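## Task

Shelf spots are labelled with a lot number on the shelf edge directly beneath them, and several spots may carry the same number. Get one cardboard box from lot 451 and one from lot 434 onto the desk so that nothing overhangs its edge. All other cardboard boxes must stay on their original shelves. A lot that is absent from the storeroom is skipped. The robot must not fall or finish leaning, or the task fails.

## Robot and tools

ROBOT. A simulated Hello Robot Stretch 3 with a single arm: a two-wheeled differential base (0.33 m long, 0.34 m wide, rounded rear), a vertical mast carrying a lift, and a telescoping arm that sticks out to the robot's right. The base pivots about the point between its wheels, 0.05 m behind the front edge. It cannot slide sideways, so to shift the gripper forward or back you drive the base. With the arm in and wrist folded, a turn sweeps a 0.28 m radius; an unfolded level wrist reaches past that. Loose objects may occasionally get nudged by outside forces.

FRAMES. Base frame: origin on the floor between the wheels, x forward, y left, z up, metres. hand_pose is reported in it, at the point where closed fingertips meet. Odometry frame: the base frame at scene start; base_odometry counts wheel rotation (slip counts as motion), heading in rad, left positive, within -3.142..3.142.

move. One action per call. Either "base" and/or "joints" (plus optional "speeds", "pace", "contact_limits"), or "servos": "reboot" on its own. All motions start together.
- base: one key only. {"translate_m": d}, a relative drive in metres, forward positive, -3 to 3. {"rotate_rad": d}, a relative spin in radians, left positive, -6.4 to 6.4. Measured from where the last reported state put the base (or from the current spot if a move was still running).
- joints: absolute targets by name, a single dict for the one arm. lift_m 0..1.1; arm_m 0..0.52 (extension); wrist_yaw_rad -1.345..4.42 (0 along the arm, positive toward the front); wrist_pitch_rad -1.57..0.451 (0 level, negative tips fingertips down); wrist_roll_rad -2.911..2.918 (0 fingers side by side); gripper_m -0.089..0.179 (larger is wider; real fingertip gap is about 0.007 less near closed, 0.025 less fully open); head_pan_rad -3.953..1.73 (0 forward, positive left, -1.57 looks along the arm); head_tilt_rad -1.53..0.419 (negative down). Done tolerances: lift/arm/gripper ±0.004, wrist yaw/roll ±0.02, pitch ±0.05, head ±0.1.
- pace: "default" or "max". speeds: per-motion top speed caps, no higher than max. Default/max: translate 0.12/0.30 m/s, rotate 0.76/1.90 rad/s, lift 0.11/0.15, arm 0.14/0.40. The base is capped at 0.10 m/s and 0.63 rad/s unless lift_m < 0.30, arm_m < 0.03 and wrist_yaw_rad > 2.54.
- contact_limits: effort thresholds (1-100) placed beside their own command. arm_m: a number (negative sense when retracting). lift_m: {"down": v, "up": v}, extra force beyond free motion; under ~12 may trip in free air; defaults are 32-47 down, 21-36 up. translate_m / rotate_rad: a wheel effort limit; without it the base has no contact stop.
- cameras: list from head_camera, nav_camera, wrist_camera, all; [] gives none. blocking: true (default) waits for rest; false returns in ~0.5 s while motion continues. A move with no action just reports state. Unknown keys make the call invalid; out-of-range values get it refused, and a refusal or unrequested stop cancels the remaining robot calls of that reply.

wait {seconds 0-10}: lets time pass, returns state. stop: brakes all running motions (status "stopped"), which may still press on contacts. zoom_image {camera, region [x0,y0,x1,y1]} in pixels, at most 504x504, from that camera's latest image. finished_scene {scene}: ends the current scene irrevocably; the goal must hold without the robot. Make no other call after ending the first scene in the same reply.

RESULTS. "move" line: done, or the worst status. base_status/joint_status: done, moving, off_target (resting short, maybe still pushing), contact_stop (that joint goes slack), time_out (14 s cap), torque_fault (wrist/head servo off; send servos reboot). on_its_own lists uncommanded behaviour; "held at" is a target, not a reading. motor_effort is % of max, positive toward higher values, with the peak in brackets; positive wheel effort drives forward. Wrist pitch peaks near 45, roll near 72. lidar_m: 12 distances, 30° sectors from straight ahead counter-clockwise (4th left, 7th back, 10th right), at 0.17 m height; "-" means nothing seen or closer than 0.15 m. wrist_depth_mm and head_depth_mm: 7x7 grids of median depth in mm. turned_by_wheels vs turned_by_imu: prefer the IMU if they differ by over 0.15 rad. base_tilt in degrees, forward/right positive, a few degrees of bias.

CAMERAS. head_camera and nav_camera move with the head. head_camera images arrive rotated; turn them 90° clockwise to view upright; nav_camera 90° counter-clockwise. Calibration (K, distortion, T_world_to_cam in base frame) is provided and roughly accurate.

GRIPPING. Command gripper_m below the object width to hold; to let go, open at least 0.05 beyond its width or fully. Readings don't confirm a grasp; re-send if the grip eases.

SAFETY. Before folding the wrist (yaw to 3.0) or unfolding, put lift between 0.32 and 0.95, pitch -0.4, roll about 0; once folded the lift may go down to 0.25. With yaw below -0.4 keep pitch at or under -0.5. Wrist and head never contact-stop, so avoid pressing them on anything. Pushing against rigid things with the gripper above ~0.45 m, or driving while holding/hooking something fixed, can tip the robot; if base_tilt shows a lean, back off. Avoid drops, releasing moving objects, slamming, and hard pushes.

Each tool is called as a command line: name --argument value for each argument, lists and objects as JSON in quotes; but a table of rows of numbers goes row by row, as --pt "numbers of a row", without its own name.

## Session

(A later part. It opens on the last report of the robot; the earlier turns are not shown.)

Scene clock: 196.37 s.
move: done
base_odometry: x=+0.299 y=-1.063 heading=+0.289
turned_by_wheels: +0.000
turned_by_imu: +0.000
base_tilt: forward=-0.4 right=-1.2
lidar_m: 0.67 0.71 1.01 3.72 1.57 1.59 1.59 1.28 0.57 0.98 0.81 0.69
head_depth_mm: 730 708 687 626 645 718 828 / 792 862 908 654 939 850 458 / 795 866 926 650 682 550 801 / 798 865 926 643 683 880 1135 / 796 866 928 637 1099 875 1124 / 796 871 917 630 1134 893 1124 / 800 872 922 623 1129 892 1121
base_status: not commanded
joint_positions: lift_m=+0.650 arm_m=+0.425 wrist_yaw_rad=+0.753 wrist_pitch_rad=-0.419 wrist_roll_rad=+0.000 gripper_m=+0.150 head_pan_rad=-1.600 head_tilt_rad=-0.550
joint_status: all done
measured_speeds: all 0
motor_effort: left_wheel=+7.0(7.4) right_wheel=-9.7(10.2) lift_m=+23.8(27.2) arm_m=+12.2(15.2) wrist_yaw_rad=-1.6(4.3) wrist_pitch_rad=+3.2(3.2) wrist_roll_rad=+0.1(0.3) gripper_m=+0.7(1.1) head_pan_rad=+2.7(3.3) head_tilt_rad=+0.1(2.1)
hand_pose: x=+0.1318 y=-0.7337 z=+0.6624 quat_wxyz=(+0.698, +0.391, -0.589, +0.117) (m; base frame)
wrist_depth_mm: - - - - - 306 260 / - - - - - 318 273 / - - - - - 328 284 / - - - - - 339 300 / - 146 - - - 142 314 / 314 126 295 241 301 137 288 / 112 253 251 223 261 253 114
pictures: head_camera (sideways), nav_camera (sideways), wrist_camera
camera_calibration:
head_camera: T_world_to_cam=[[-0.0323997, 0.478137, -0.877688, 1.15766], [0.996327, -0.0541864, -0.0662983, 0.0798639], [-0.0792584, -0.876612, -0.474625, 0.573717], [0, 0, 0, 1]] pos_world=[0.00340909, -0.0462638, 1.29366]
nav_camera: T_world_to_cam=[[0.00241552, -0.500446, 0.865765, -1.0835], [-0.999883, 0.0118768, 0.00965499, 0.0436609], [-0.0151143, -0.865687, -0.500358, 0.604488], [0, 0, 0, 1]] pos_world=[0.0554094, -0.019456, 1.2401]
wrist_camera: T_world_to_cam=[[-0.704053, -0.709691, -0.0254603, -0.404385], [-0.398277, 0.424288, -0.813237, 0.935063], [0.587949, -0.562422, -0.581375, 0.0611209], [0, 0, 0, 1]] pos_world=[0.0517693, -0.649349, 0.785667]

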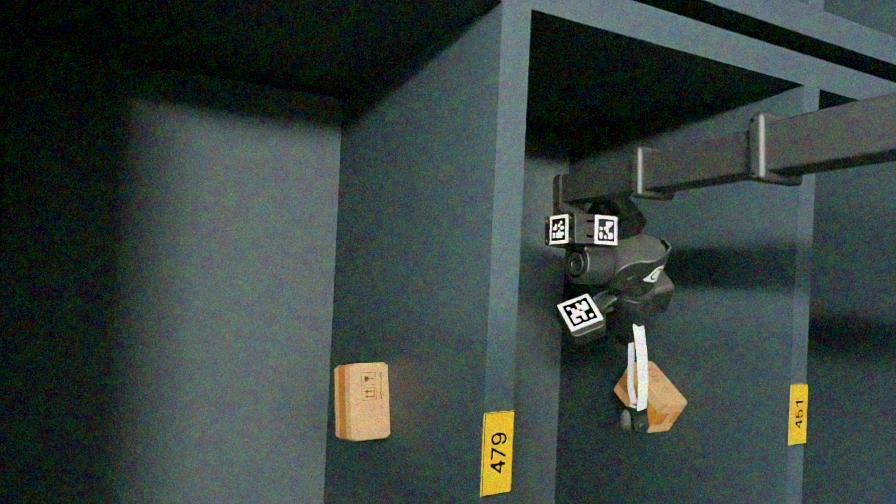

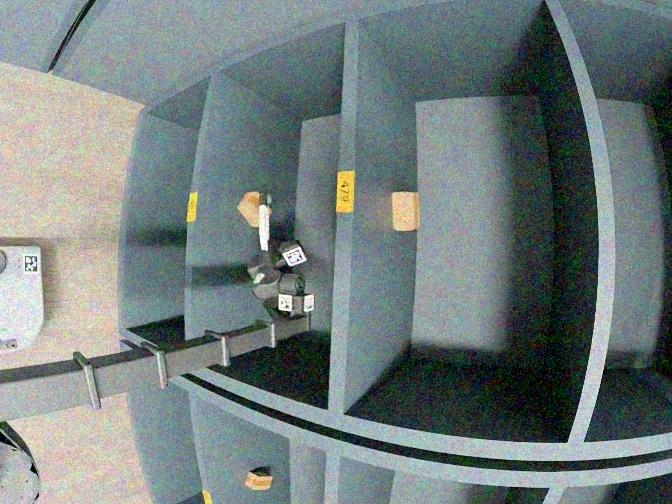

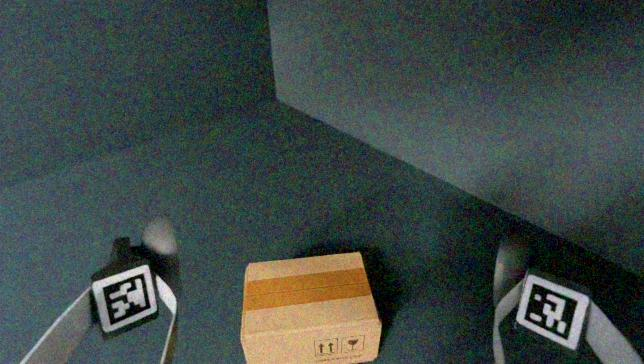

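move --base '{"translate_m":0.04}' --joints '{"arm_m":0.437}' --cameras '["wrist_camera"]'

move --joints '{"lift_m":0.559}' --contact_limits '{"lift_m":{"down":14}}' --cameras '["wrist_camera"]'

Scene clock: 211.70 s.
move: done
base_odometry: x=+0.337 y=-1.052 heading=+0.289
turned_by_wheels: +0.000
turned_by_imu: +0.000
base_tilt: forward=-0.5 right=-1.3
lidar_m: 0.63 0.67 0.95 3.72 1.62 1.61 1.63 1.31 0.59 0.98 0.78 0.65
head_depth_mm: 782 824 800 663 752 745 822 / 793 865 923 657 1045 916 459 / 793 869 926 650 693 551 811 / 799 869 931 643 694 877 1133 / 799 871 929 636 860 896 1131 / 799 872 925 629 1139 899 1127 / 801 873 921 624 1126 892 1116
base_status: done
joint_positions: lift_m=+0.650 arm_m=+0.437 wrist_yaw_rad=+0.753 wrist_pitch_rad=-0.419 wrist_roll_rad=+0.000 gripper_m=+0.150 head_pan_rad=-1.600 head_tilt_rad=-0.550
joint_status: all done
measured_speeds: all 0
motor_effort: left_wheel=+8.3(11.1) right_wheel=+3.5(7.9) lift_m=+25.2(25.7) arm_m=+12.3(15.4) wrist_yaw_rad=-2.1(4.5) wrist_pitch_rad=+3.0(3.1) wrist_roll_rad=-0.1(0.3) gripper_m=+0.4(1.2) head_pan_rad=+2.2(2.7) head_tilt_rad=+0.3(0.9)
hand_pose: x=+0.1318 y=-0.7457 z=+0.6624 quat_wxyz=(+0.698, +0.391, -0.589, +0.117) (m; base frame)
wrist_depth_mm: - - - - - 296 253 / - - - - - 313 265 / - - - 540 - 319 276 / - - - - - 335 291 / - 145 - - - 143 307 / 317 126 304 303 300 137 288 / 113 254 264 211 248 253 114
pictures: wrist_camera
camera_calibration:
wrist_camera: T_world_to_cam=[[-0.704053, -0.709691, -0.0254603, -0.412901], [-0.398277, 0.424288, -0.813237, 0.940155], [0.587949, -0.562422, -0.581375, 0.0543718], [0, 0, 0, 1]] pos_world=[0.0517693, -0.661349, 0.785667]

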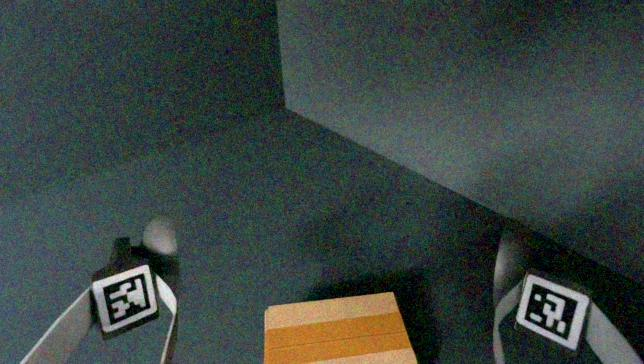

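Scene clock: 213.37 s.
move: done
base_odometry: x=+0.337 y=-1.052 heading=+0.289
turned_by_wheels: +0.000
turned_by_imu: +0.000
base_tilt: forward=-0.4 right=-1.2
lidar_m: 0.63 0.67 0.95 3.72 1.62 1.60 1.63 1.31 0.59 0.98 0.77 0.65
head_depth_mm: 784 825 799 663 748 745 824 / 794 866 928 657 1046 915 817 / 799 867 928 650 1114 689 540 / 796 871 930 642 1137 794 1136 / 798 872 930 636 1137 837 1126 / 797 876 921 630 1139 869 1126 / 801 873 926 622 1129 893 1119
base_status: not commanded
joint_positions: lift_m=+0.559 arm_m=+0.437 wrist_yaw_rad=+0.753 wrist_pitch_rad=-0.419 wrist_roll_rad=+0.000 gripper_m=+0.150 head_pan_rad=-1.600 head_tilt_rad=-0.550
joint_status: all done
measured_speeds: all 0
motor_effort: left_wheel=+7.8(8.7) right_wheel=+3.1(3.9) lift_m=+22.5(26.2) arm_m=+11.2(12.8) wrist_yaw_rad=-2.5(4.0) wrist_pitch_rad=+3.1(3.2) wrist_roll_rad=-0.1(0.3) gripper_m=+0.6(1.1) head_pan_rad=+2.2(3.0) head_tilt_rad=+0.0(1.4)
contact_limits: lift_m down 14 (down: maximum 72; up: maximum 65)
hand_pose: x=+0.1318 y=-0.7457 z=+0.5714 quat_wxyz=(+0.698, +0.391, -0.589, +0.117) (m; base frame)
wrist_depth_mm: - - - - - 296 252 / - - - - - 310 264 / - 317 313 323 322 318 277 / 278 275 276 272 271 267 265 / 229 220 219 155 158 222 220 / 195 126 182 136 140 137 184 / 112 161 164 153 159 162 114
pictures: wrist_camera
camera_calibration:
wrist_camera: T_world_to_cam=[[-0.704053, -0.709691, -0.0254603, -0.415218], [-0.398277, 0.424288, -0.813237, 0.86615], [0.587949, -0.562422, -0.581375, 0.0014667], [0, 0, 0, 1]] pos_world=[0.0517693, -0.661349, 0.694667]

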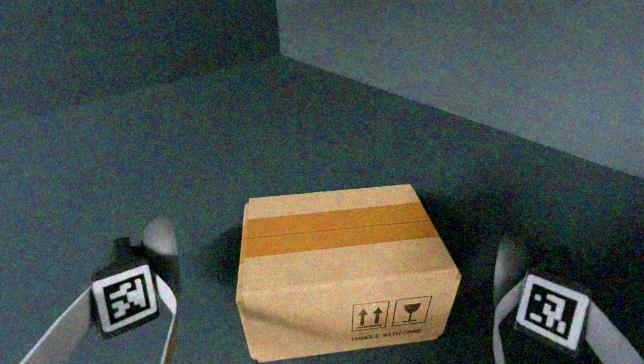

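move --joints '{"gripper_m":0.06}' --cameras '["wrist_camera"]'

move --joints '{"lift_m":0.65}' --cameras '["wrist_camera"]'

Scene clock: 220.57 s.
move: done
base_odometry: x=+0.337 y=-1.052 heading=+0.289
turned_by_wheels: +0.000
turned_by_imu: +0.000
base_tilt: forward=-0.3 right=-1.2
lidar_m: 0.63 0.67 0.95 3.72 1.62 1.61 1.63 1.31 0.59 0.98 0.78 0.65
head_depth_mm: 784 823 803 662 751 746 824 / 794 864 925 656 1043 917 821 / 797 868 924 649 1123 687 542 / 798 868 931 643 1136 795 1131 / 798 870 930 636 1137 847 1129 / 802 872 923 630 1134 896 1123 / 803 877 920 624 1127 891 1119
base_status: not commanded
joint_positions: lift_m=+0.559 arm_m=+0.437 wrist_yaw_rad=+0.751 wrist_pitch_rad=-0.418 wrist_roll_rad=+0.000 gripper_m=+0.061 head_pan_rad=-1.600 head_tilt_rad=-0.550
joint_status: all done
measured_speeds: all 0
motor_effort: left_wheel=+7.6(8.3) right_wheel=+3.2(4.2) lift_m=+23.1(24.1) arm_m=+7.9(9.3) wrist_yaw_rad=-1.0(3.5) wrist_pitch_rad=+2.8(3.2) wrist_roll_rad=-0.1(0.3) gripper_m=-12.0(86.1) head_pan_rad=+2.1(2.9) head_tilt_rad=+0.8(1.8)
contact_limits: lift_m down 14 (down: maximum 72; up: maximum 65)
hand_pose: x=+0.1316 y=-0.7461 z=+0.5717 quat_wxyz=(+0.698, +0.390, -0.589, +0.117) (m; base frame)
wrist_depth_mm: - - - - - 298 252 / - - - - - 310 264 / - - 327 312 323 319 278 / 281 278 277 272 271 269 267 / 231 229 152 155 154 224 221 / 196 194 133 140 140 185 190 / 175 161 154 157 160 158 166
pictures: wrist_camera
camera_calibration:
wrist_camera: T_world_to_cam=[[-0.705364, -0.708389, -0.0254302, -0.414589], [-0.396705, 0.424234, -0.814034, 0.866671], [0.587441, -0.564102, -0.580261, -0.000328792], [0, 0, 0, 1]] pos_world=[0.0515697, -0.661547, 0.694766]

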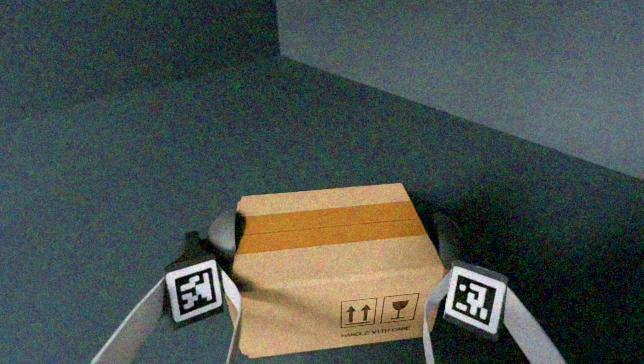

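Scene clock: 222.23 s.
move: done
base_odometry: x=+0.337 y=-1.052 heading=+0.289
turned_by_wheels: +0.000
turned_by_imu: +0.000
base_tilt: forward=-0.4 right=-1.2
lidar_m: 0.63 0.67 0.95 3.71 1.62 1.60 1.63 1.31 0.59 0.98 0.78 0.65
head_depth_mm: 784 825 804 663 752 746 825 / 792 868 923 656 1044 914 457 / 795 867 929 650 694 551 813 / 794 870 929 644 693 879 1133 / 798 873 928 636 883 899 1128 / 799 875 920 629 1134 895 1124 / 803 873 921 623 1125 888 1114
base_status: not commanded
joint_positions: lift_m=+0.650 arm_m=+0.437 wrist_yaw_rad=+0.751 wrist_pitch_rad=-0.421 wrist_roll_rad=+0.000 gripper_m=+0.061 head_pan_rad=-1.600 head_tilt_rad=-0.550
joint_status: all done
measured_speeds: all 0
motor_effort: left_wheel=+7.7(8.1) right_wheel=+3.1(3.8) lift_m=+31.5(33.5) arm_m=+6.7(8.3) wrist_yaw_rad=-1.1(2.6) wrist_pitch_rad=+3.5(3.6) wrist_roll_rad=+0.1(0.3) gripper_m=-11.7(12.3) head_pan_rad=+2.3(2.7) head_tilt_rad=+1.5(1.9)
hand_pose: x=+0.1313 y=-0.7458 z=+0.6619 quat_wxyz=(+0.698, +0.391, -0.589, +0.116) (m; base frame)
wrist_depth_mm: - - - - 334 295 253 / - - - - - 312 265 / - - - - - 318 276 / - - - 177 400 335 289 / - - 151 155 153 337 308 / 306 305 134 141 139 288 295 / 273 251 156 159 249 247 258
pictures: wrist_camera
camera_calibration:
wrist_camera: T_world_to_cam=[[-0.705442, -0.708306, -0.0255939, -0.412027], [-0.398649, 0.426376, -0.811962, 0.940276], [0.58603, -0.562589, -0.583149, 0.0556388], [0, 0, 0, 1]] pos_world=[0.0515728, -0.66145, 0.785369]

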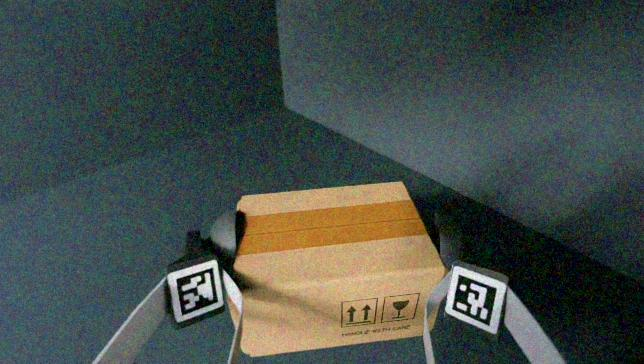

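move --joints '{"arm_m":0.0}' --speeds '{"arm_m":0.2}' --cameras '[]'

move --base '{"rotate_rad":-1.367}' --joints '{"lift_m":0.84,"head_pan_rad":-3.14,"head_tilt_rad":-0.5}' --cameras '["head_camera","nav_camera"]'

Scene clock: 263.23 s.
move: done
base_odometry: x=+0.337 y=-1.052 heading=+0.289
turned_by_wheels: +0.000
turned_by_imu: +0.000
base_tilt: forward=-0.6 right=-1.2
lidar_m: 0.63 0.67 0.95 3.73 1.62 1.60 1.63 1.31 0.59 0.98 0.78 0.65
head_depth_mm: 783 827 799 664 751 745 825 / 795 868 921 657 1046 912 880 / 797 869 927 649 1123 910 1141 / 799 871 928 644 1137 906 1131 / 801 869 927 634 1134 900 1131 / 802 872 924 630 1133 896 1124 / 800 873 923 624 1128 893 1121
base_status: not commanded
joint_positions: lift_m=+0.650 arm_m=+0.001 wrist_yaw_rad=+0.751 wrist_pitch_rad=-0.422 wrist_roll_rad=+0.000 gripper_m=+0.061 head_pan_rad=-1.600 head_tilt_rad=-0.550
joint_status: all done
measured_speeds: all 0
motor_effort: left_wheel=+7.6(8.4) right_wheel=+3.1(3.9) lift_m=+26.5(31.7) arm_m=-13.1(15.6) wrist_yaw_rad=-1.0(2.7) wrist_pitch_rad=+3.6(3.7) wrist_roll_rad=+0.0(0.3) gripper_m=-11.2(12.0) head_pan_rad=+2.2(2.7) head_tilt_rad=+2.6(2.9)
hand_pose: x=+0.1313 y=-0.3094 z=+0.6618 quat_wxyz=(+0.698, +0.391, -0.589, +0.116) (m; base frame)
wrist_depth_mm: 432 472 - - 796 - - / 449 - - - - - - / 461 - - - - - - / - - - 178 - - - / - - 151 155 153 - - / 555 - 134 141 139 122 310 / - - 156 158 158 - -
pictures: none
No camera images: "cameras" was empty.

Scene clock: 266.50 s.
move: done
base_odometry: x=+0.337 y=-1.052 heading=-1.077
turned_by_wheels: -1.367
turned_by_imu: -1.344
base_tilt: forward=-0.3 right=-1.1
lidar_m: 0.98 0.73 0.63 0.63 0.74 1.30 2.59 1.60 1.63 1.31 0.61 0.59
head_depth_mm: 3008 3232 3452 3071 2138 1689 - / 3096 3297 3609 3017 2090 1660 - / 3160 3379 3719 2970 2084 1655 - / 3206 3443 3755 2962 2068 1602 - / 3317 3585 3835 2908 2066 1590 1299 / 3039 3235 2496 2733 2045 1592 1291 / 2502 2668 2226 2403 2027 1580 1289
base_status: done
joint_positions: lift_m=+0.840 arm_m=+0.001 wrist_yaw_rad=+0.751 wrist_pitch_rad=-0.422 wrist_roll_rad=+0.000 gripper_m=+0.061 head_pan_rad=-3.142 head_tilt_rad=-0.500
joint_status: all done
measured_speeds: all 0
motor_effort: left_wheel=+8.3(11.9) right_wheel=-10.0(13.8) lift_m=+30.7(34.5) arm_m=-11.8(13.6) wrist_yaw_rad=-0.1(2.9) wrist_pitch_rad=+3.5(3.7) wrist_roll_rad=+0.0(0.3) gripper_m=-11.9(12.1) head_pan_rad=+3.6(5.4) head_tilt_rad=+4.3(8.1)
hand_pose: x=+0.1313 y=-0.3094 z=+0.8518 quat_wxyz=(+0.698, +0.391, -0.589, +0.116) (m; base frame)
wrist_depth_mm: - - 396 - - - - / - - - - - - - / - - 476 - 926 - - / - - 514 177 763 - - / - - 151 155 153 - - / - - 134 141 140 - - / - - 148 155 994 973 -
pictures: head_camera (sideways), nav_camera (sideways)
camera_calibration:
head_camera: T_world_to_cam=[[0.432264, 0.0462744, -0.900559, 1.1847], [-0.0284897, -0.997483, -0.0649297, 0.0843576], [-0.901297, 0.0537234, -0.429858, 0.520521], [0, 0, 0, 1]] pos_world=[-0.0405534, 0.00136007, 1.29612]
nav_camera: T_world_to_cam=[[-0.455994, -0.0169882, 0.889821, -1.11209], [-0.0167353, 0.999805, 0.0105119, 0.0365473], [-0.889826, -0.0100981, -0.456189, 0.552361], [0, 0, 0, 1]] pos_world=[-0.0149882, -0.0498547, 1.24116]

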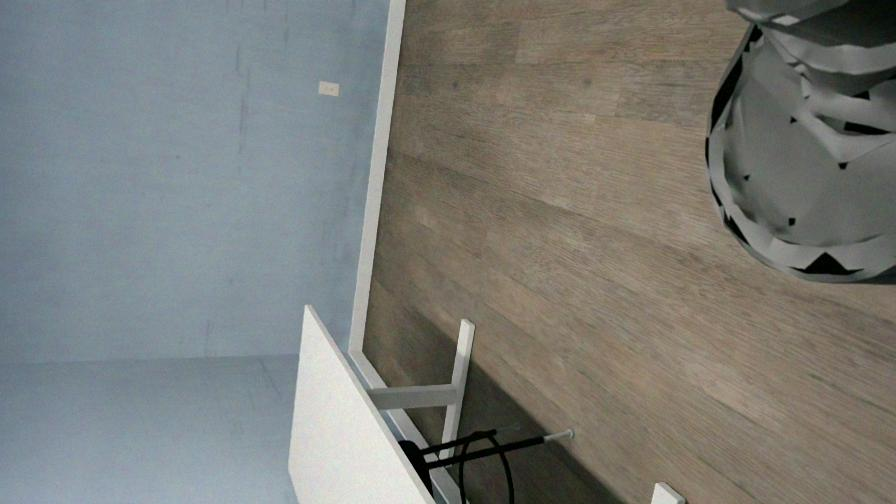

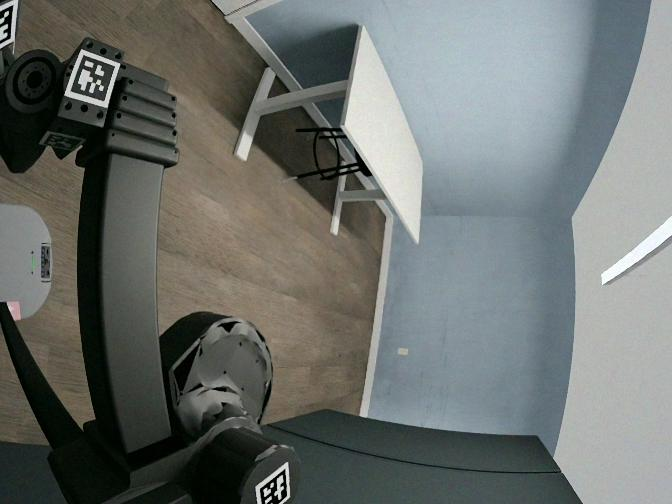

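move --base '{"translate_m":-1.1}' --pace "max" --cameras '[]'

move --base '{"translate_m":-0.43}' --joints '{"head_pan_rad":-1.6,"head_tilt_rad":-0.6}' --pace "max" --cameras '[]'

move --base '{"rotate_rad":-0.2}' --pace "max"

Scene clock: 288.50 s.
move: done
base_odometry: x=-0.185 y=-0.083 heading=-1.077
turned_by_wheels: +0.000
turned_by_imu: -0.002
base_tilt: forward=-0.3 right=-1.1
lidar_m: 1.58 1.06 0.93 0.93 1.08 1.90 2.70 0.85 0.91 1.36 1.56 1.58
head_depth_mm: 2176 2325 2515 2679 2118 1685 - / 2208 2385 2589 2735 2095 1673 - / 2294 2468 2641 2842 2088 1666 - / 2322 2520 2757 2878 2073 1603 - / 2416 2594 2834 2953 2056 1606 1293 / 2409 2591 2801 1499 2044 1582 1290 / 2069 2160 2275 1296 1775 1582 1293
base_status: done
joint_positions: lift_m=+0.840 arm_m=+0.001 wrist_yaw_rad=+0.751 wrist_pitch_rad=-0.422 wrist_roll_rad=+0.000 gripper_m=+0.061 head_pan_rad=-3.140 head_tilt_rad=-0.500
joint_status: not commanded
measured_speeds: all 0
motor_effort: left_wheel=-0.2(10.0) right_wheel=-10.8(15.4) lift_m=+24.4(28.6) arm_m=-9.7(12.6) wrist_yaw_rad=-1.7(3.4) wrist_pitch_rad=+3.5(3.7) wrist_roll_rad=-0.1(0.3) gripper_m=-11.2(12.4) head_pan_rad=+3.3(3.8) head_tilt_rad=+3.4(5.1)
hand_pose: x=+0.1313 y=-0.3094 z=+0.8518 quat_wxyz=(+0.698, +0.391, -0.589, +0.116) (m; base frame)
wrist_depth_mm: - - - - - - - / - - - - - - - / - - - - - - - / - - - - - - - / - - 151 155 154 - - / - - 134 141 139 - - / - - 156 159 958 954 -
pictures: none
No camera images: "cameras" was empty.

Scene clock: 293.77 s.
move: done
base_odometry: x=-0.388 y=+0.295 heading=-1.077
turned_by_wheels: +0.000
turned_by_imu: +0.001
base_tilt: forward=-0.3 right=-1.2
lidar_m: 1.99 1.20 1.04 1.04 1.21 2.29 2.28 1.15 0.60 0.87 1.45 2.14
head_depth_mm: 985 1073 1167 1136 842 669 1302 / 1003 1101 1211 1118 835 684 1304 / 1028 1126 1242 1111 828 700 1265 / 1047 1150 1277 1104 821 717 1255 / 1078 1186 1317 1095 815 715 301 / 1105 1215 1355 1082 808 696 287 / 1131 1253 1386 1518 806 713 427
base_status: done
joint_positions: lift_m=+0.840 arm_m=+0.001 wrist_yaw_rad=+0.751 wrist_pitch_rad=-0.422 wrist_roll_rad=+0.000 gripper_m=+0.061 head_pan_rad=-1.600 head_tilt_rad=-0.600
joint_status: all done
measured_speeds: all 0
motor_effort: left_wheel=-5.4(10.2) right_wheel=-5.3(15.2) lift_m=+24.9(25.7) arm_m=-8.2(9.7) wrist_yaw_rad=-1.2(2.8) wrist_pitch_rad=+3.6(3.7) wrist_roll_rad=+0.0(0.3) gripper_m=-11.5(12.2) head_pan_rad=-2.9(4.8) head_tilt_rad=-5.2(8.5)
hand_pose: x=+0.1313 y=-0.3094 z=+0.8518 quat_wxyz=(+0.698, +0.391, -0.589, +0.116) (m; base frame)
wrist_depth_mm: - - - - - - - / - - - - - - - / - - - - - - - / - - - - 177 - - / - - 151 155 153 - - / - - 134 141 139 125 - / - - 156 159 166 934 -
pictures: none
No camera images: "cameras" was empty.

Scene clock: 294.97 s.
move: done
base_odometry: x=-0.388 y=+0.295 heading=-1.276
turned_by_wheels: -0.200
turned_by_imu: -0.196
base_tilt: forward=-0.3 right=-1.3
lidar_m: 1.99 1.38 1.06 1.04 1.10 1.60 2.28 1.15 0.80 0.59 0.87 1.88
head_depth_mm: 1012 1108 1229 1135 840 708 1318 / 1017 1106 1228 1124 835 707 1305 / 1019 1120 1242 1105 829 700 1256 / 1020 1118 1246 1106 821 698 1259 / 1026 1129 1251 1088 816 694 301 / 1031 1129 1257 1078 809 668 287 / 1031 1133 1262 1068 806 664 426
base_status: done
joint_positions: lift_m=+0.840 arm_m=+0.001 wrist_yaw_rad=+0.751 wrist_pitch_rad=-0.422 wrist_roll_rad=+0.000 gripper_m=+0.061 head_pan_rad=-1.600 head_tilt_rad=-0.600
joint_status: not commanded
measured_speeds: all 0
motor_effort: left_wheel=+8.0(12.0) right_wheel=-9.7(13.9) lift_m=+25.4(25.7) arm_m=-8.4(8.7) wrist_yaw_rad=-0.2(2.3) wrist_pitch_rad=+3.5(3.6) wrist_roll_rad=-0.1(0.3) gripper_m=-11.6(12.1) head_pan_rad=-3.1(3.8) head_tilt_rad=-5.0(5.5)
hand_pose: x=+0.1313 y=-0.3094 z=+0.8518 quat_wxyz=(+0.698, +0.391, -0.589, +0.116) (m; base frame)
wrist_depth_mm: - - - - - - - / - - - - - - - / - - - - - - - / - - - 179 - - - / - - 151 155 153 - - / - - 133 141 140 - - / - - 156 159 943 940 -
pictures: head_camera (sideways), nav_camera (sideways), wrist_camera
camera_calibration:
head_camera: T_world_to_cam=[[-0.0310294, 0.52144, -0.852723, 1.1251], [0.996416, -0.0510253, -0.0674601, 0.0813743], [-0.0786869, -0.851761, -0.517988, 0.630175], [0, 0, 0, 1]] pos_world=[0.00341491, -0.0457604, 1.29131]
nav_camera: T_world_to_cam=[[0.00116644, -0.543133, 0.839646, -1.04949], [-0.999894, 0.0115454, 0.00885733, 0.0447204], [-0.0145048, -0.839567, -0.543062, 0.660044], [0, 0, 0, 1]] pos_world=[0.0555137, -0.0163792, 1.23925]
wrist_camera: T_world_to_cam=[[-0.705407, -0.708338, -0.0256365, -0.098027], [-0.39886, 0.426589, -0.811747, 0.908327], [0.585928, -0.562387, -0.583447, 0.412292], [0, 0, 0, 1]] pos_world=[0.051573, -0.225051, 0.975369]

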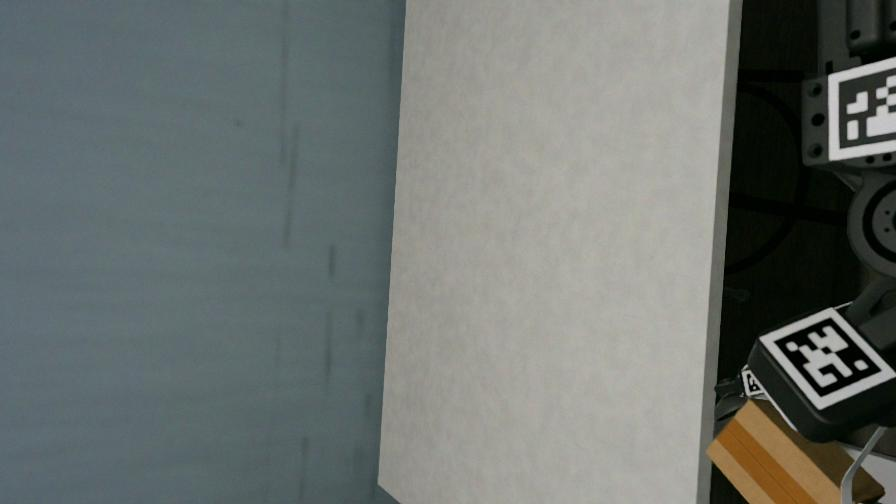

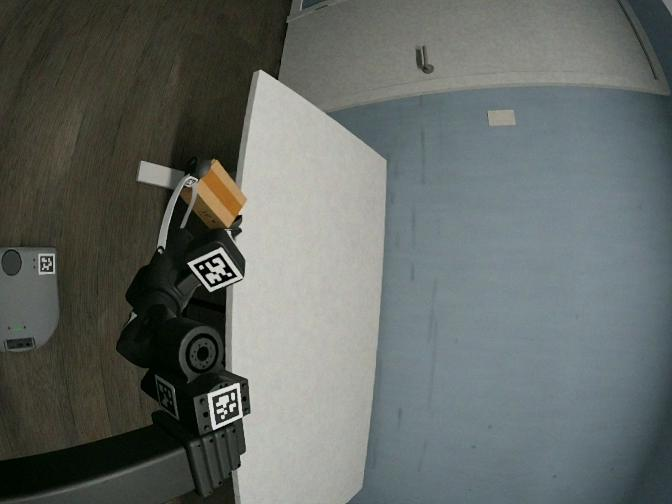

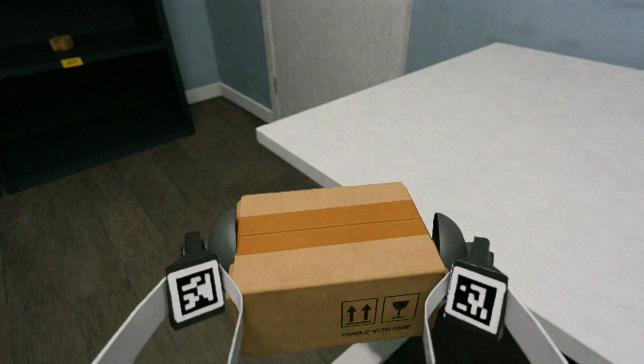

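move --joints '{"arm_m":0.3}' --cameras '[]'

move --joints '{"lift_m":0.765}' --cameras '["wrist_camera","head_camera"]'

move --joints '{"lift_m":0.72}' --speeds '{"lift_m":0.03}' --contact_limits '{"lift_m":{"down":12}}' --cameras '["wrist_camera","head_camera"]'

Scene clock: 317.37 s.
move: done
base_odometry: x=-0.388 y=+0.295 heading=-1.276
turned_by_wheels: +0.000
turned_by_imu: +0.000
base_tilt: forward=-0.3 right=-1.1
lidar_m: 1.99 1.38 1.06 1.04 1.10 1.60 2.28 1.15 0.80 0.60 0.88 1.89
head_depth_mm: 1017 1105 1226 1128 841 294 - / 1013 1111 1227 1123 359 333 1185 / 1018 1119 1241 483 771 703 1203 / 1020 1120 1234 958 507 697 1224 / 1024 1130 1243 1082 735 713 1227 / 1031 1134 1255 1075 732 711 1216 / 1031 1142 1261 1070 778 708 1182
base_status: not commanded
joint_positions: lift_m=+0.840 arm_m=+0.300 wrist_yaw_rad=+0.751 wrist_pitch_rad=-0.422 wrist_roll_rad=+0.000 gripper_m=+0.061 head_pan_rad=-1.600 head_tilt_rad=-0.600
joint_status: all done
measured_speeds: all 0
motor_effort: left_wheel=+8.0(8.5) right_wheel=-9.9(10.8) lift_m=+25.2(26.1) arm_m=+13.7(15.4) wrist_yaw_rad=-0.1(2.5) wrist_pitch_rad=+3.6(3.7) wrist_roll_rad=+0.1(0.5) gripper_m=-11.6(12.0) head_pan_rad=-2.9(3.4) head_tilt_rad=-3.2(4.4)
hand_pose: x=+0.1313 y=-0.6088 z=+0.8518 quat_wxyz=(+0.698, +0.391, -0.589, +0.116) (m; base frame)
wrist_depth_mm: - - - - - - - / - - - - - - - / - - - - - - - / - - - 177 - - - / - - 151 155 153 - - / - - 134 141 140 - - / - - 146 155 159 - -
pictures: none
No camera images: "cameras" was empty.

Scene clock: 318.87 s.
move: done
base_odometry: x=-0.388 y=+0.295 heading=-1.276
turned_by_wheels: +0.000
turned_by_imu: +0.000
base_tilt: forward=-0.4 right=-1.3
lidar_m: 1.99 1.38 1.06 1.04 1.10 1.60 2.29 1.15 0.80 0.59 0.88 1.88
head_depth_mm: 1010 1108 1236 1133 842 690 316 / 1011 1110 1235 1121 778 360 315 / 1015 1115 1235 1108 499 681 1210 / 1023 1122 1246 1098 519 678 1229 / 1019 1130 1251 1086 590 712 1221 / 1033 1127 1255 1081 735 709 1218 / 1038 1132 1263 1069 802 707 1191
base_status: not commanded
joint_positions: lift_m=+0.765 arm_m=+0.300 wrist_yaw_rad=+0.751 wrist_pitch_rad=-0.422 wrist_roll_rad=+0.000 gripper_m=+0.061 head_pan_rad=-1.600 head_tilt_rad=-0.600
joint_status: all done
measured_speeds: all 0
motor_effort: left_wheel=+8.1(8.7) right_wheel=-9.8(10.4) lift_m=+26.1(26.6) arm_m=+11.9(13.6) wrist_yaw_rad=-1.5(3.1) wrist_pitch_rad=+3.5(3.7) wrist_roll_rad=+0.2(0.3) gripper_m=-11.5(12.0) head_pan_rad=-2.2(3.0) head_tilt_rad=-2.7(4.2)
hand_pose: x=+0.1313 y=-0.6088 z=+0.7768 quat_wxyz=(+0.698, +0.391, -0.589, +0.116) (m; base frame)
wrist_depth_mm: - - - - - - - / - - - - - - - / - - - - - - - / - - - 178 - - - / - - 151 155 153 - - / - - 134 141 139 - - / - - 147 155 159 - -
pictures: head_camera (sideways), wrist_camera
camera_calibration:
head_camera: T_world_to_cam=[[-0.0310294, 0.52144, -0.852723, 1.1251], [0.996416, -0.0510253, -0.0674601, 0.0813743], [-0.0786869, -0.851761, -0.517988, 0.630175], [0, 0, 0, 1]] pos_world=[0.00341491, -0.0457604, 1.29131]
wrist_camera: T_world_to_cam=[[-0.705423, -0.708327, -0.0255371, -0.312109], [-0.39898, 0.426608, -0.811678, 0.975121], [0.585827, -0.562387, -0.583547, 0.20025], [0, 0, 0, 1]] pos_world=[0.0515732, -0.524451, 0.900369]

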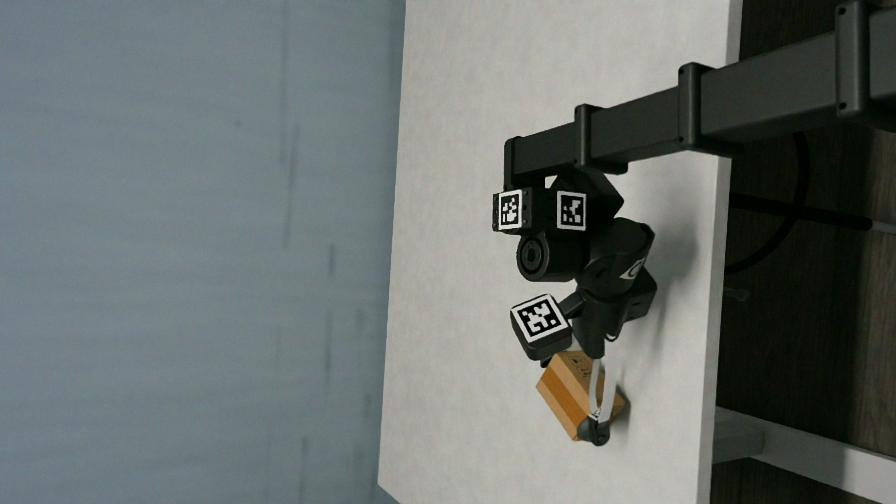

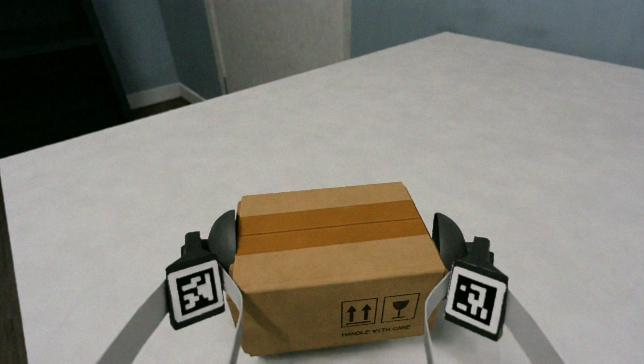

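Scene clock: 320.80 s.
move: done
base_odometry: x=-0.388 y=+0.295 heading=-1.277
turned_by_wheels: +0.000
turned_by_imu: -0.001
base_tilt: forward=-0.6 right=-1.2
lidar_m: 1.99 1.38 1.06 1.04 1.10 1.59 2.28 1.15 0.80 0.60 0.87 1.88
head_depth_mm: 1014 1106 1230 1137 843 710 1248 / 1011 1109 1229 1123 835 428 351 / 1022 1116 1237 1109 539 660 1203 / 1023 1117 1242 1104 541 664 1222 / 1029 1125 1251 1090 615 691 1222 / 1028 1131 1267 1081 760 711 1221 / 1035 1138 1264 1071 803 705 1188
base_status: not commanded
joint_positions: lift_m=+0.720 arm_m=+0.300 wrist_yaw_rad=+0.751 wrist_pitch_rad=-0.316 wrist_roll_rad=+0.016 gripper_m=+0.061 head_pan_rad=-1.600 head_tilt_rad=-0.600
joint_status: all done
measured_speeds: all 0
on_its_own: wrist_pitch_rad is at rest, and its effort (-16.0) is outside its rest range (-8 to +12)
motor_effort: left_wheel=+2.7(8.4) right_wheel=-3.2(10.5) lift_m=+11.3(24.6) arm_m=+11.3(12.8) wrist_yaw_rad=-0.5(2.4) wrist_pitch_rad=-16.0(16.4) wrist_roll_rad=-5.6(5.6) gripper_m=-11.4(11.9) head_pan_rad=-2.2(3.2) head_tilt_rad=-2.0(3.7)
contact_limits: lift_m down 12 (down: maximum 72; up: maximum 65)
hand_pose: x=+0.1396 y=-0.6177 z=+0.7562 quat_wxyz=(+0.686, +0.361, -0.614, +0.150) (m; base frame)
wrist_depth_mm: - - - - - - - / - - - - - - - / - - - - - - - / - - - - - - - / - - 151 157 153 - - / - 122 133 139 139 - - / - - 143 150 153 - -
pictures: head_camera (sideways), wrist_camera
camera_calibration:
head_camera: T_world_to_cam=[[-0.0310294, 0.52144, -0.852723, 1.1251], [0.996416, -0.0510253, -0.0674601, 0.0813743], [-0.0786869, -0.851761, -0.517988, 0.630175], [0, 0, 0, 1]] pos_world=[0.00341491, -0.0457604, 1.29131]
wrist_camera: T_world_to_cam=[[-0.706897, -0.706347, -0.0370343, -0.302956], [-0.326365, 0.372176, -0.868891, 0.965098], [0.627521, -0.602129, -0.493617, 0.079902], [0, 0, 0, 1]] pos_world=[0.0506757, -0.525067, 0.866786]

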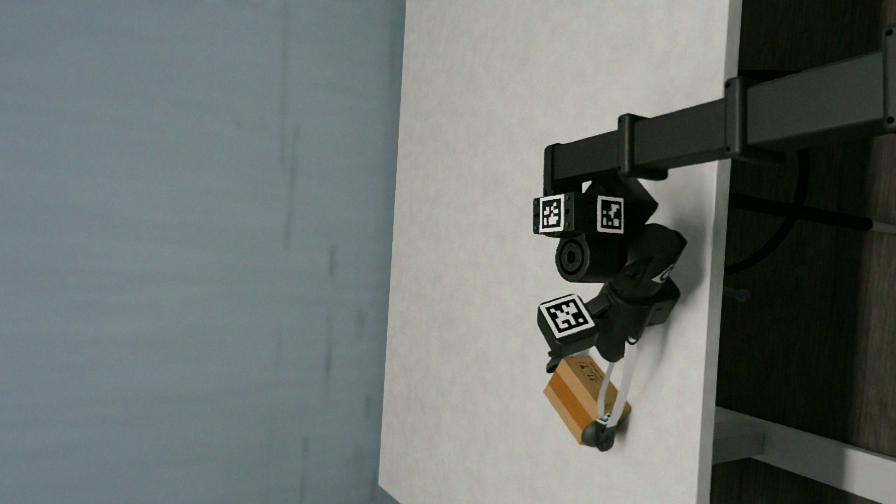

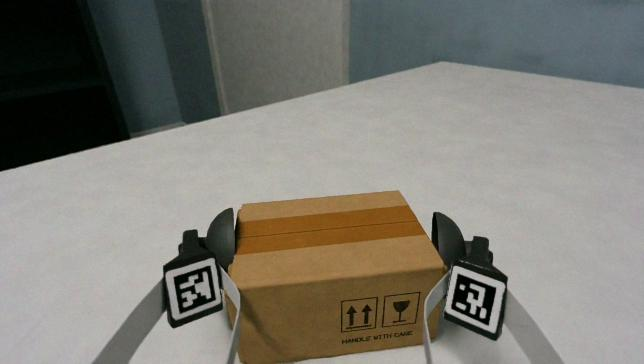

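move --joints '{"lift_m":0.743}' --speeds '{"lift_m":0.05}' --cameras '[]'

move --joints '{"gripper_m":0.15}' --cameras '["wrist_camera"]'

move --joints '{"lift_m":0.9}' --pace "max" --cameras '["wrist_camera"]'

move --joints '{"arm_m":0.0}' --pace "max" --cameras '["head_camera"]'

Scene clock: 337.87 s.
move: done
base_odometry: x=-0.388 y=+0.295 heading=-1.277
turned_by_wheels: +0.000
turned_by_imu: +0.000
base_tilt: forward=-0.3 right=-1.2
lidar_m: 1.99 1.38 1.06 1.04 1.11 1.60 2.28 1.15 0.80 0.60 0.88 1.88
head_depth_mm: 1014 1108 1223 1129 842 709 1217 / 1015 1110 1225 1119 834 377 329 / 1014 1115 1237 1112 511 680 1207 / 1024 1120 1244 1100 530 674 1226 / 1029 1126 1248 1090 603 693 1222 / 1028 1133 1259 1082 743 711 1221 / 1037 1136 1268 1069 806 704 1188
base_status: not commanded
joint_positions: lift_m=+0.743 arm_m=+0.300 wrist_yaw_rad=+0.751 wrist_pitch_rad=-0.403 wrist_roll_rad=+0.009 gripper_m=+0.061 head_pan_rad=-1.600 head_tilt_rad=-0.600
joint_status: all done
measured_speeds: all 0
motor_effort: left_wheel=+2.4(3.1) right_wheel=-2.4(2.9) lift_m=+30.4(30.9) arm_m=+8.3(9.6) wrist_yaw_rad=-2.1(2.2) wrist_pitch_rad=+0.2(15.9) wrist_roll_rad=-2.9(5.4) gripper_m=-11.1(11.9) head_pan_rad=-2.0(2.8) head_tilt_rad=-1.5(2.1)
hand_pose: x=+0.1329 y=-0.6105 z=+0.7590 quat_wxyz=(+0.694, +0.386, -0.595, +0.120) (m; base frame)
wrist_depth_mm: - - - - - - - / - - - - - - - / - - - - - - - / - - - 175 - - - / - - 150 156 154 - - / - - 134 141 139 - - / - - 146 154 157 - -
pictures: none
No camera images: "cameras" was empty.

Scene clock: 339.30 s.
move: done
base_odometry: x=-0.388 y=+0.295 heading=-1.277
turned_by_wheels: +0.000
turned_by_imu: +0.000
base_tilt: forward=-0.2 right=-1.1
lidar_m: 1.99 1.38 1.06 1.04 1.10 1.60 2.29 1.15 0.80 0.59 0.87 1.88
head_depth_mm: 1013 1106 1228 1134 841 708 1220 / 1012 1114 1235 1121 835 378 329 / 1013 1120 1245 1108 511 680 1212 / 1018 1123 1244 1100 531 674 1225 / 1026 1124 1251 1085 605 692 1224 / 1028 1128 1260 1075 742 709 1216 / 1034 1136 1269 1069 804 705 1183
base_status: not commanded
joint_positions: lift_m=+0.743 arm_m=+0.300 wrist_yaw_rad=+0.751 wrist_pitch_rad=-0.412 wrist_roll_rad=+0.005 gripper_m=+0.150 head_pan_rad=-1.600 head_tilt_rad=-0.600
joint_status: all done
measured_speeds: all 0
motor_effort: left_wheel=+2.5(2.9) right_wheel=-2.5(3.2) lift_m=+29.9(31.0) arm_m=+8.0(9.2) wrist_yaw_rad=-0.9(2.3) wrist_pitch_rad=+1.8(1.9) wrist_roll_rad=-1.8(3.0) gripper_m=+0.5(82.3) head_pan_rad=-1.7(2.6) head_tilt_rad=-0.7(1.9)
hand_pose: x=+0.1321 y=-0.6097 z=+0.7570 quat_wxyz=(+0.696, +0.389, -0.592, +0.118) (m; base frame)
wrist_depth_mm: - - - - - - - / - - - - - - - / - - - - - - - / - - - 177 - - - / - 146 150 158 152 140 - / - 126 137 139 144 124 - / - 119 151 154 158 - 111
pictures: wrist_camera
camera_calibration:
wrist_camera: T_world_to_cam=[[-0.706843, -0.706725, -0.0302205, -0.307968], [-0.389467, 0.424484, -0.817391, 0.961616], [0.590499, -0.565997, -0.575289, 0.178612], [0, 0, 0, 1]] pos_world=[0.0513621, -0.524745, 0.879463]

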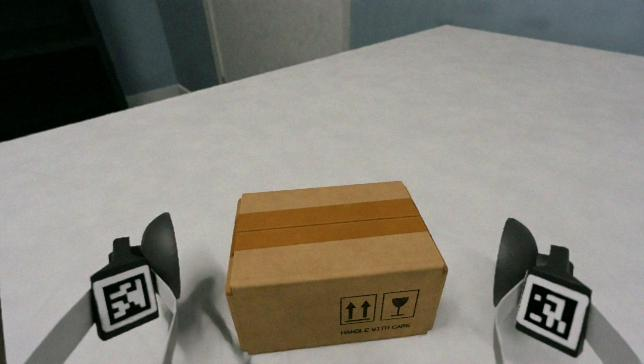

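Scene clock: 341.13 s.
move: done
base_odometry: x=-0.388 y=+0.295 heading=-1.277
turned_by_wheels: +0.000
turned_by_imu: +0.000
base_tilt: forward=-0.3 right=-1.2
lidar_m: 1.99 1.38 1.06 1.04 1.10 1.60 2.28 1.15 0.80 0.60 0.87 1.89
head_depth_mm: 1009 1109 1229 1132 - - 1215 / 1013 1116 1231 367 751 705 1211 / 1015 1112 1208 462 830 700 1213 / 1021 1118 1222 453 789 697 1224 / 1027 1128 1250 516 784 713 1221 / 1032 1131 1253 1077 745 709 1217 / 1032 1140 1258 1068 801 706 1186
base_status: not commanded
joint_positions: lift_m=+0.900 arm_m=+0.300 wrist_yaw_rad=+0.751 wrist_pitch_rad=-0.413 wrist_roll_rad=+0.005 gripper_m=+0.150 head_pan_rad=-1.600 head_tilt_rad=-0.600
joint_status: all done
measured_speeds: all 0
motor_effort: left_wheel=+2.9(2.9) right_wheel=-2.1(2.7) lift_m=+30.8(33.8) arm_m=+7.0(8.4) wrist_yaw_rad=-0.6(2.3) wrist_pitch_rad=+2.1(2.1) wrist_roll_rad=-1.6(2.1) gripper_m=+1.1(1.2) head_pan_rad=-2.1(2.5) head_tilt_rad=-0.7(1.6)
hand_pose: x=+0.1320 y=-0.6096 z=+0.9137 quat_wxyz=(+0.696, +0.389, -0.592, +0.117) (m; base frame)
wrist_depth_mm: - - - - - - - / - - - - - - - / - - - - - - - / - - - - - - - / - 149 - - - 142 - / - 125 - - - 124 - / 112 118 - 265 - - 111
pictures: wrist_camera
camera_calibration:
wrist_camera: T_world_to_cam=[[-0.706859, -0.706704, -0.0303181, -0.303117], [-0.390244, 0.425361, -0.816565, 1.08943], [0.589966, -0.565365, -0.576457, 0.270386], [0, 0, 0, 1]] pos_world=[0.0513633, -0.524747, 1.03626]

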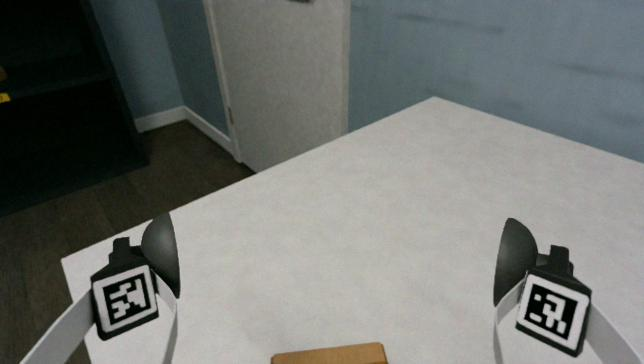

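Scene clock: 343.13 s.
move: done
base_odometry: x=-0.388 y=+0.295 heading=-1.277
turned_by_wheels: +0.000
turned_by_imu: +0.000
base_tilt: forward=-0.2 right=-1.2
lidar_m: 1.99 1.38 1.06 1.04 1.10 1.60 2.28 1.15 0.80 0.59 0.87 1.88
head_depth_mm: 1013 1109 1227 1130 844 711 - / 1011 1116 1241 1121 838 705 - / 1016 1118 1238 1106 826 701 - / 1019 1122 1244 1104 825 697 - / 1026 1125 1250 1086 817 693 - / 1034 1133 1256 1080 743 687 - / 1032 1135 1264 1064 805 705 1175
base_status: not commanded
joint_positions: lift_m=+0.900 arm_m=+0.001 wrist_yaw_rad=+0.751 wrist_pitch_rad=-0.414 wrist_roll_rad=+0.005 gripper_m=+0.150 head_pan_rad=-1.600 head_tilt_rad=-0.600
joint_status: all done
measured_speeds: all 0
motor_effort: left_wheel=+2.5(2.9) right_wheel=-2.6(2.9) lift_m=+24.1(31.2) arm_m=-11.7(14.6) wrist_yaw_rad=-0.8(2.4) wrist_pitch_rad=+2.0(2.1) wrist_roll_rad=-1.8(2.0) gripper_m=+0.6(1.1) head_pan_rad=-2.1(2.5) head_tilt_rad=+0.0(1.0)
hand_pose: x=+0.1319 y=-0.3101 z=+0.9136 quat_wxyz=(+0.696, +0.389, -0.592, +0.117) (m; base frame)
wrist_depth_mm: - - - - - - - / - - - - - - - / - - - - - - - / - - - - - 432 - / - - - - - 398 - / - 125 - - - 124 - / - - - - - - 111
pictures: head_camera (sideways)
camera_calibration:
head_camera: T_world_to_cam=[[-0.0310294, 0.52144, -0.852723, 1.1251], [0.996416, -0.0510253, -0.0674601, 0.0813743], [-0.0786869, -0.851761, -0.517988, 0.630175], [0, 0, 0, 1]] pos_world=[0.00341491, -0.0457604, 1.29131]

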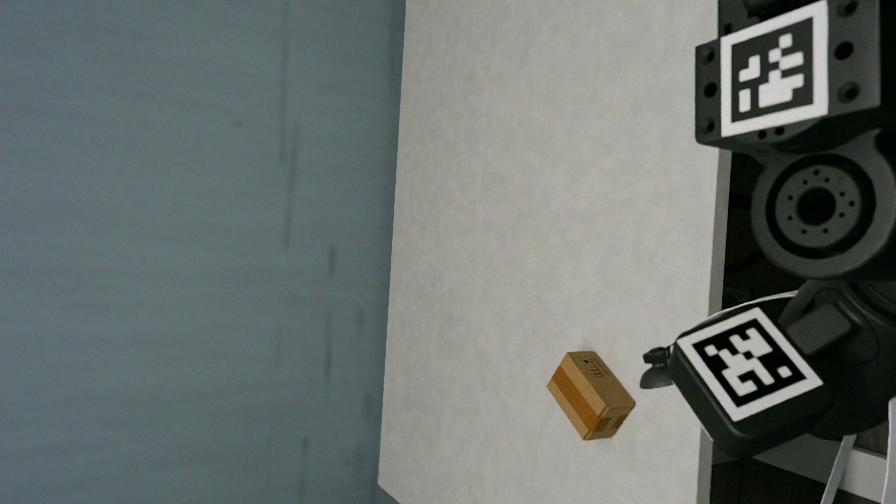

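move --joints '{"wrist_yaw_rad":3.0,"wrist_roll_rad":0,"wrist_pitch_rad":-0.4,"head_pan_rad":-3.14,"head_tilt_rad":-0.35}' --base '{"rotate_rad":-0.3}' --pace "max"

Scene clock: 370.47 s.
move: done
base_odometry: x=-0.388 y=+0.295 heading=-1.576
turned_by_wheels: -0.300
turned_by_imu: -0.295
base_tilt: forward=-0.4 right=-1.2
lidar_m: 1.99 1.96 1.18 1.04 1.04 1.23 2.28 2.29 1.15 0.59 0.87 1.47
head_depth_mm: 2197 2320 2467 2605 2717 1908 - / 2142 2239 2413 2566 2637 1988 - / 2082 2204 2312 2473 2556 1984 - / 2017 2146 2246 2378 2516 1885 - / 1984 2079 2200 2327 2452 1883 1473 / 1921 2018 2122 2269 2358 1862 1463 / 1884 1972 2087 2186 2323 1867 1461
base_status: done
joint_positions: lift_m=+0.900 arm_m=+0.001 wrist_yaw_rad=+2.997 wrist_pitch_rad=-0.414 wrist_roll_rad=+0.005 gripper_m=+0.150 head_pan_rad=-3.148 head_tilt_rad=-0.345
joint_status: all done
measured_speeds: translate_m=+0.000 rotate_rad=+0.000 lift_m=+0.000 arm_m=+0.000 wrist_yaw_rad=+0.000 wrist_pitch_rad=+0.000 wrist_roll_rad=+0.000 head_pan_rad=+0.024 head_tilt_rad=+0.000
motor_effort: left_wheel=+7.5(12.7) right_wheel=-9.9(13.3) lift_m=+30.8(31.5) arm_m=+7.4(7.4) wrist_yaw_rad=+3.4(5.5) wrist_pitch_rad=+2.1(4.7) wrist_roll_rad=-1.6(2.7) gripper_m=+0.2(1.1) head_pan_rad=+3.8(4.2) head_tilt_rad=-1.0(6.9)
hand_pose: x=+0.0112 y=+0.0771 z=+0.9136 quat_wxyz=(+0.195, +0.702, +0.095, +0.678) (m; base frame)
wrist_depth_mm: - 137 - - - - - / - 147 - - - - - / - 161 - - - - - / - 186 - - - - - / - 158 216 - - - - / - 126 238 - - 124 - / - - 276 - - - 114
pictures: head_camera (sideways), nav_camera (sideways), wrist_camera
camera_calibration:
head_camera: T_world_to_cam=[[0.288666, 0.0444007, -0.9564, 1.25844], [-0.0447414, -0.997207, -0.0597993, 0.0777916], [-0.956384, 0.0600526, -0.285873, 0.333478], [0, 0, 0, 1]] pos_world=[-0.0408552, 0.00167245, 1.30356]
nav_camera: T_world_to_cam=[[-0.313591, -0.0149537, 0.94944, -1.19072], [-0.00830922, 0.999881, 0.0130037, 0.0333156], [-0.949522, -0.00381127, -0.313678, 0.367267], [0, 0, 0, 1]] pos_world=[-0.0243956, -0.0497176, 1.24529]
wrist_camera: T_world_to_cam=[[0.993548, -0.109476, -0.0296339, 0.0310476], [-0.0872506, -0.570847, -0.816407, 0.823452], [0.0724608, 0.813725, -0.576716, 0.629552], [0, 0, 0, 1]] pos_world=[-0.00461846, -0.0388179, 1.03626]

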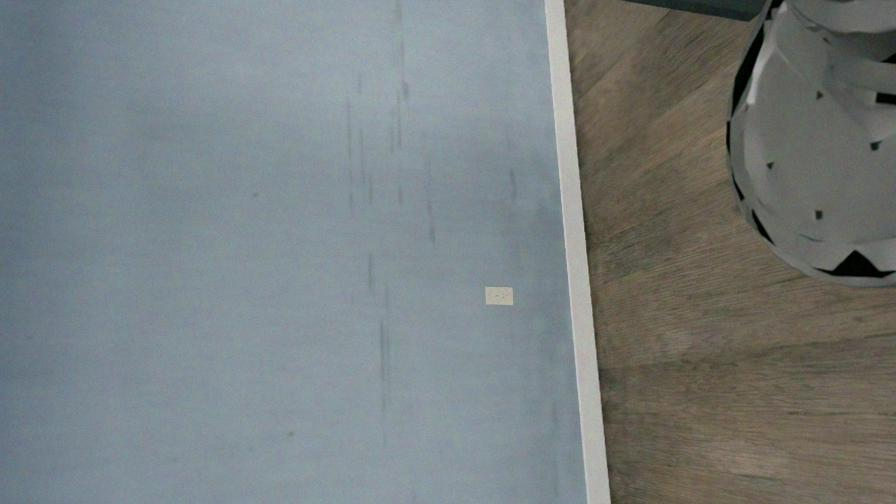

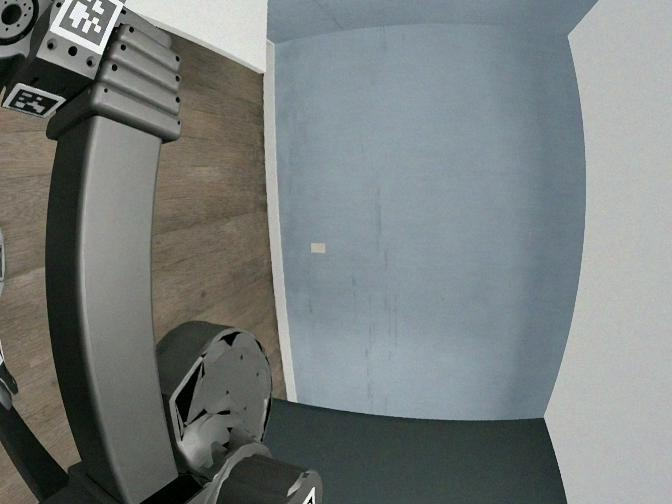

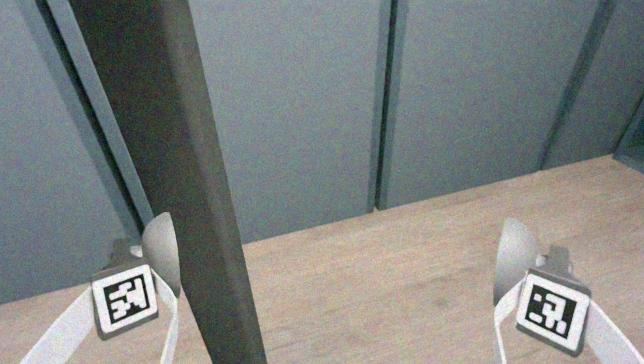

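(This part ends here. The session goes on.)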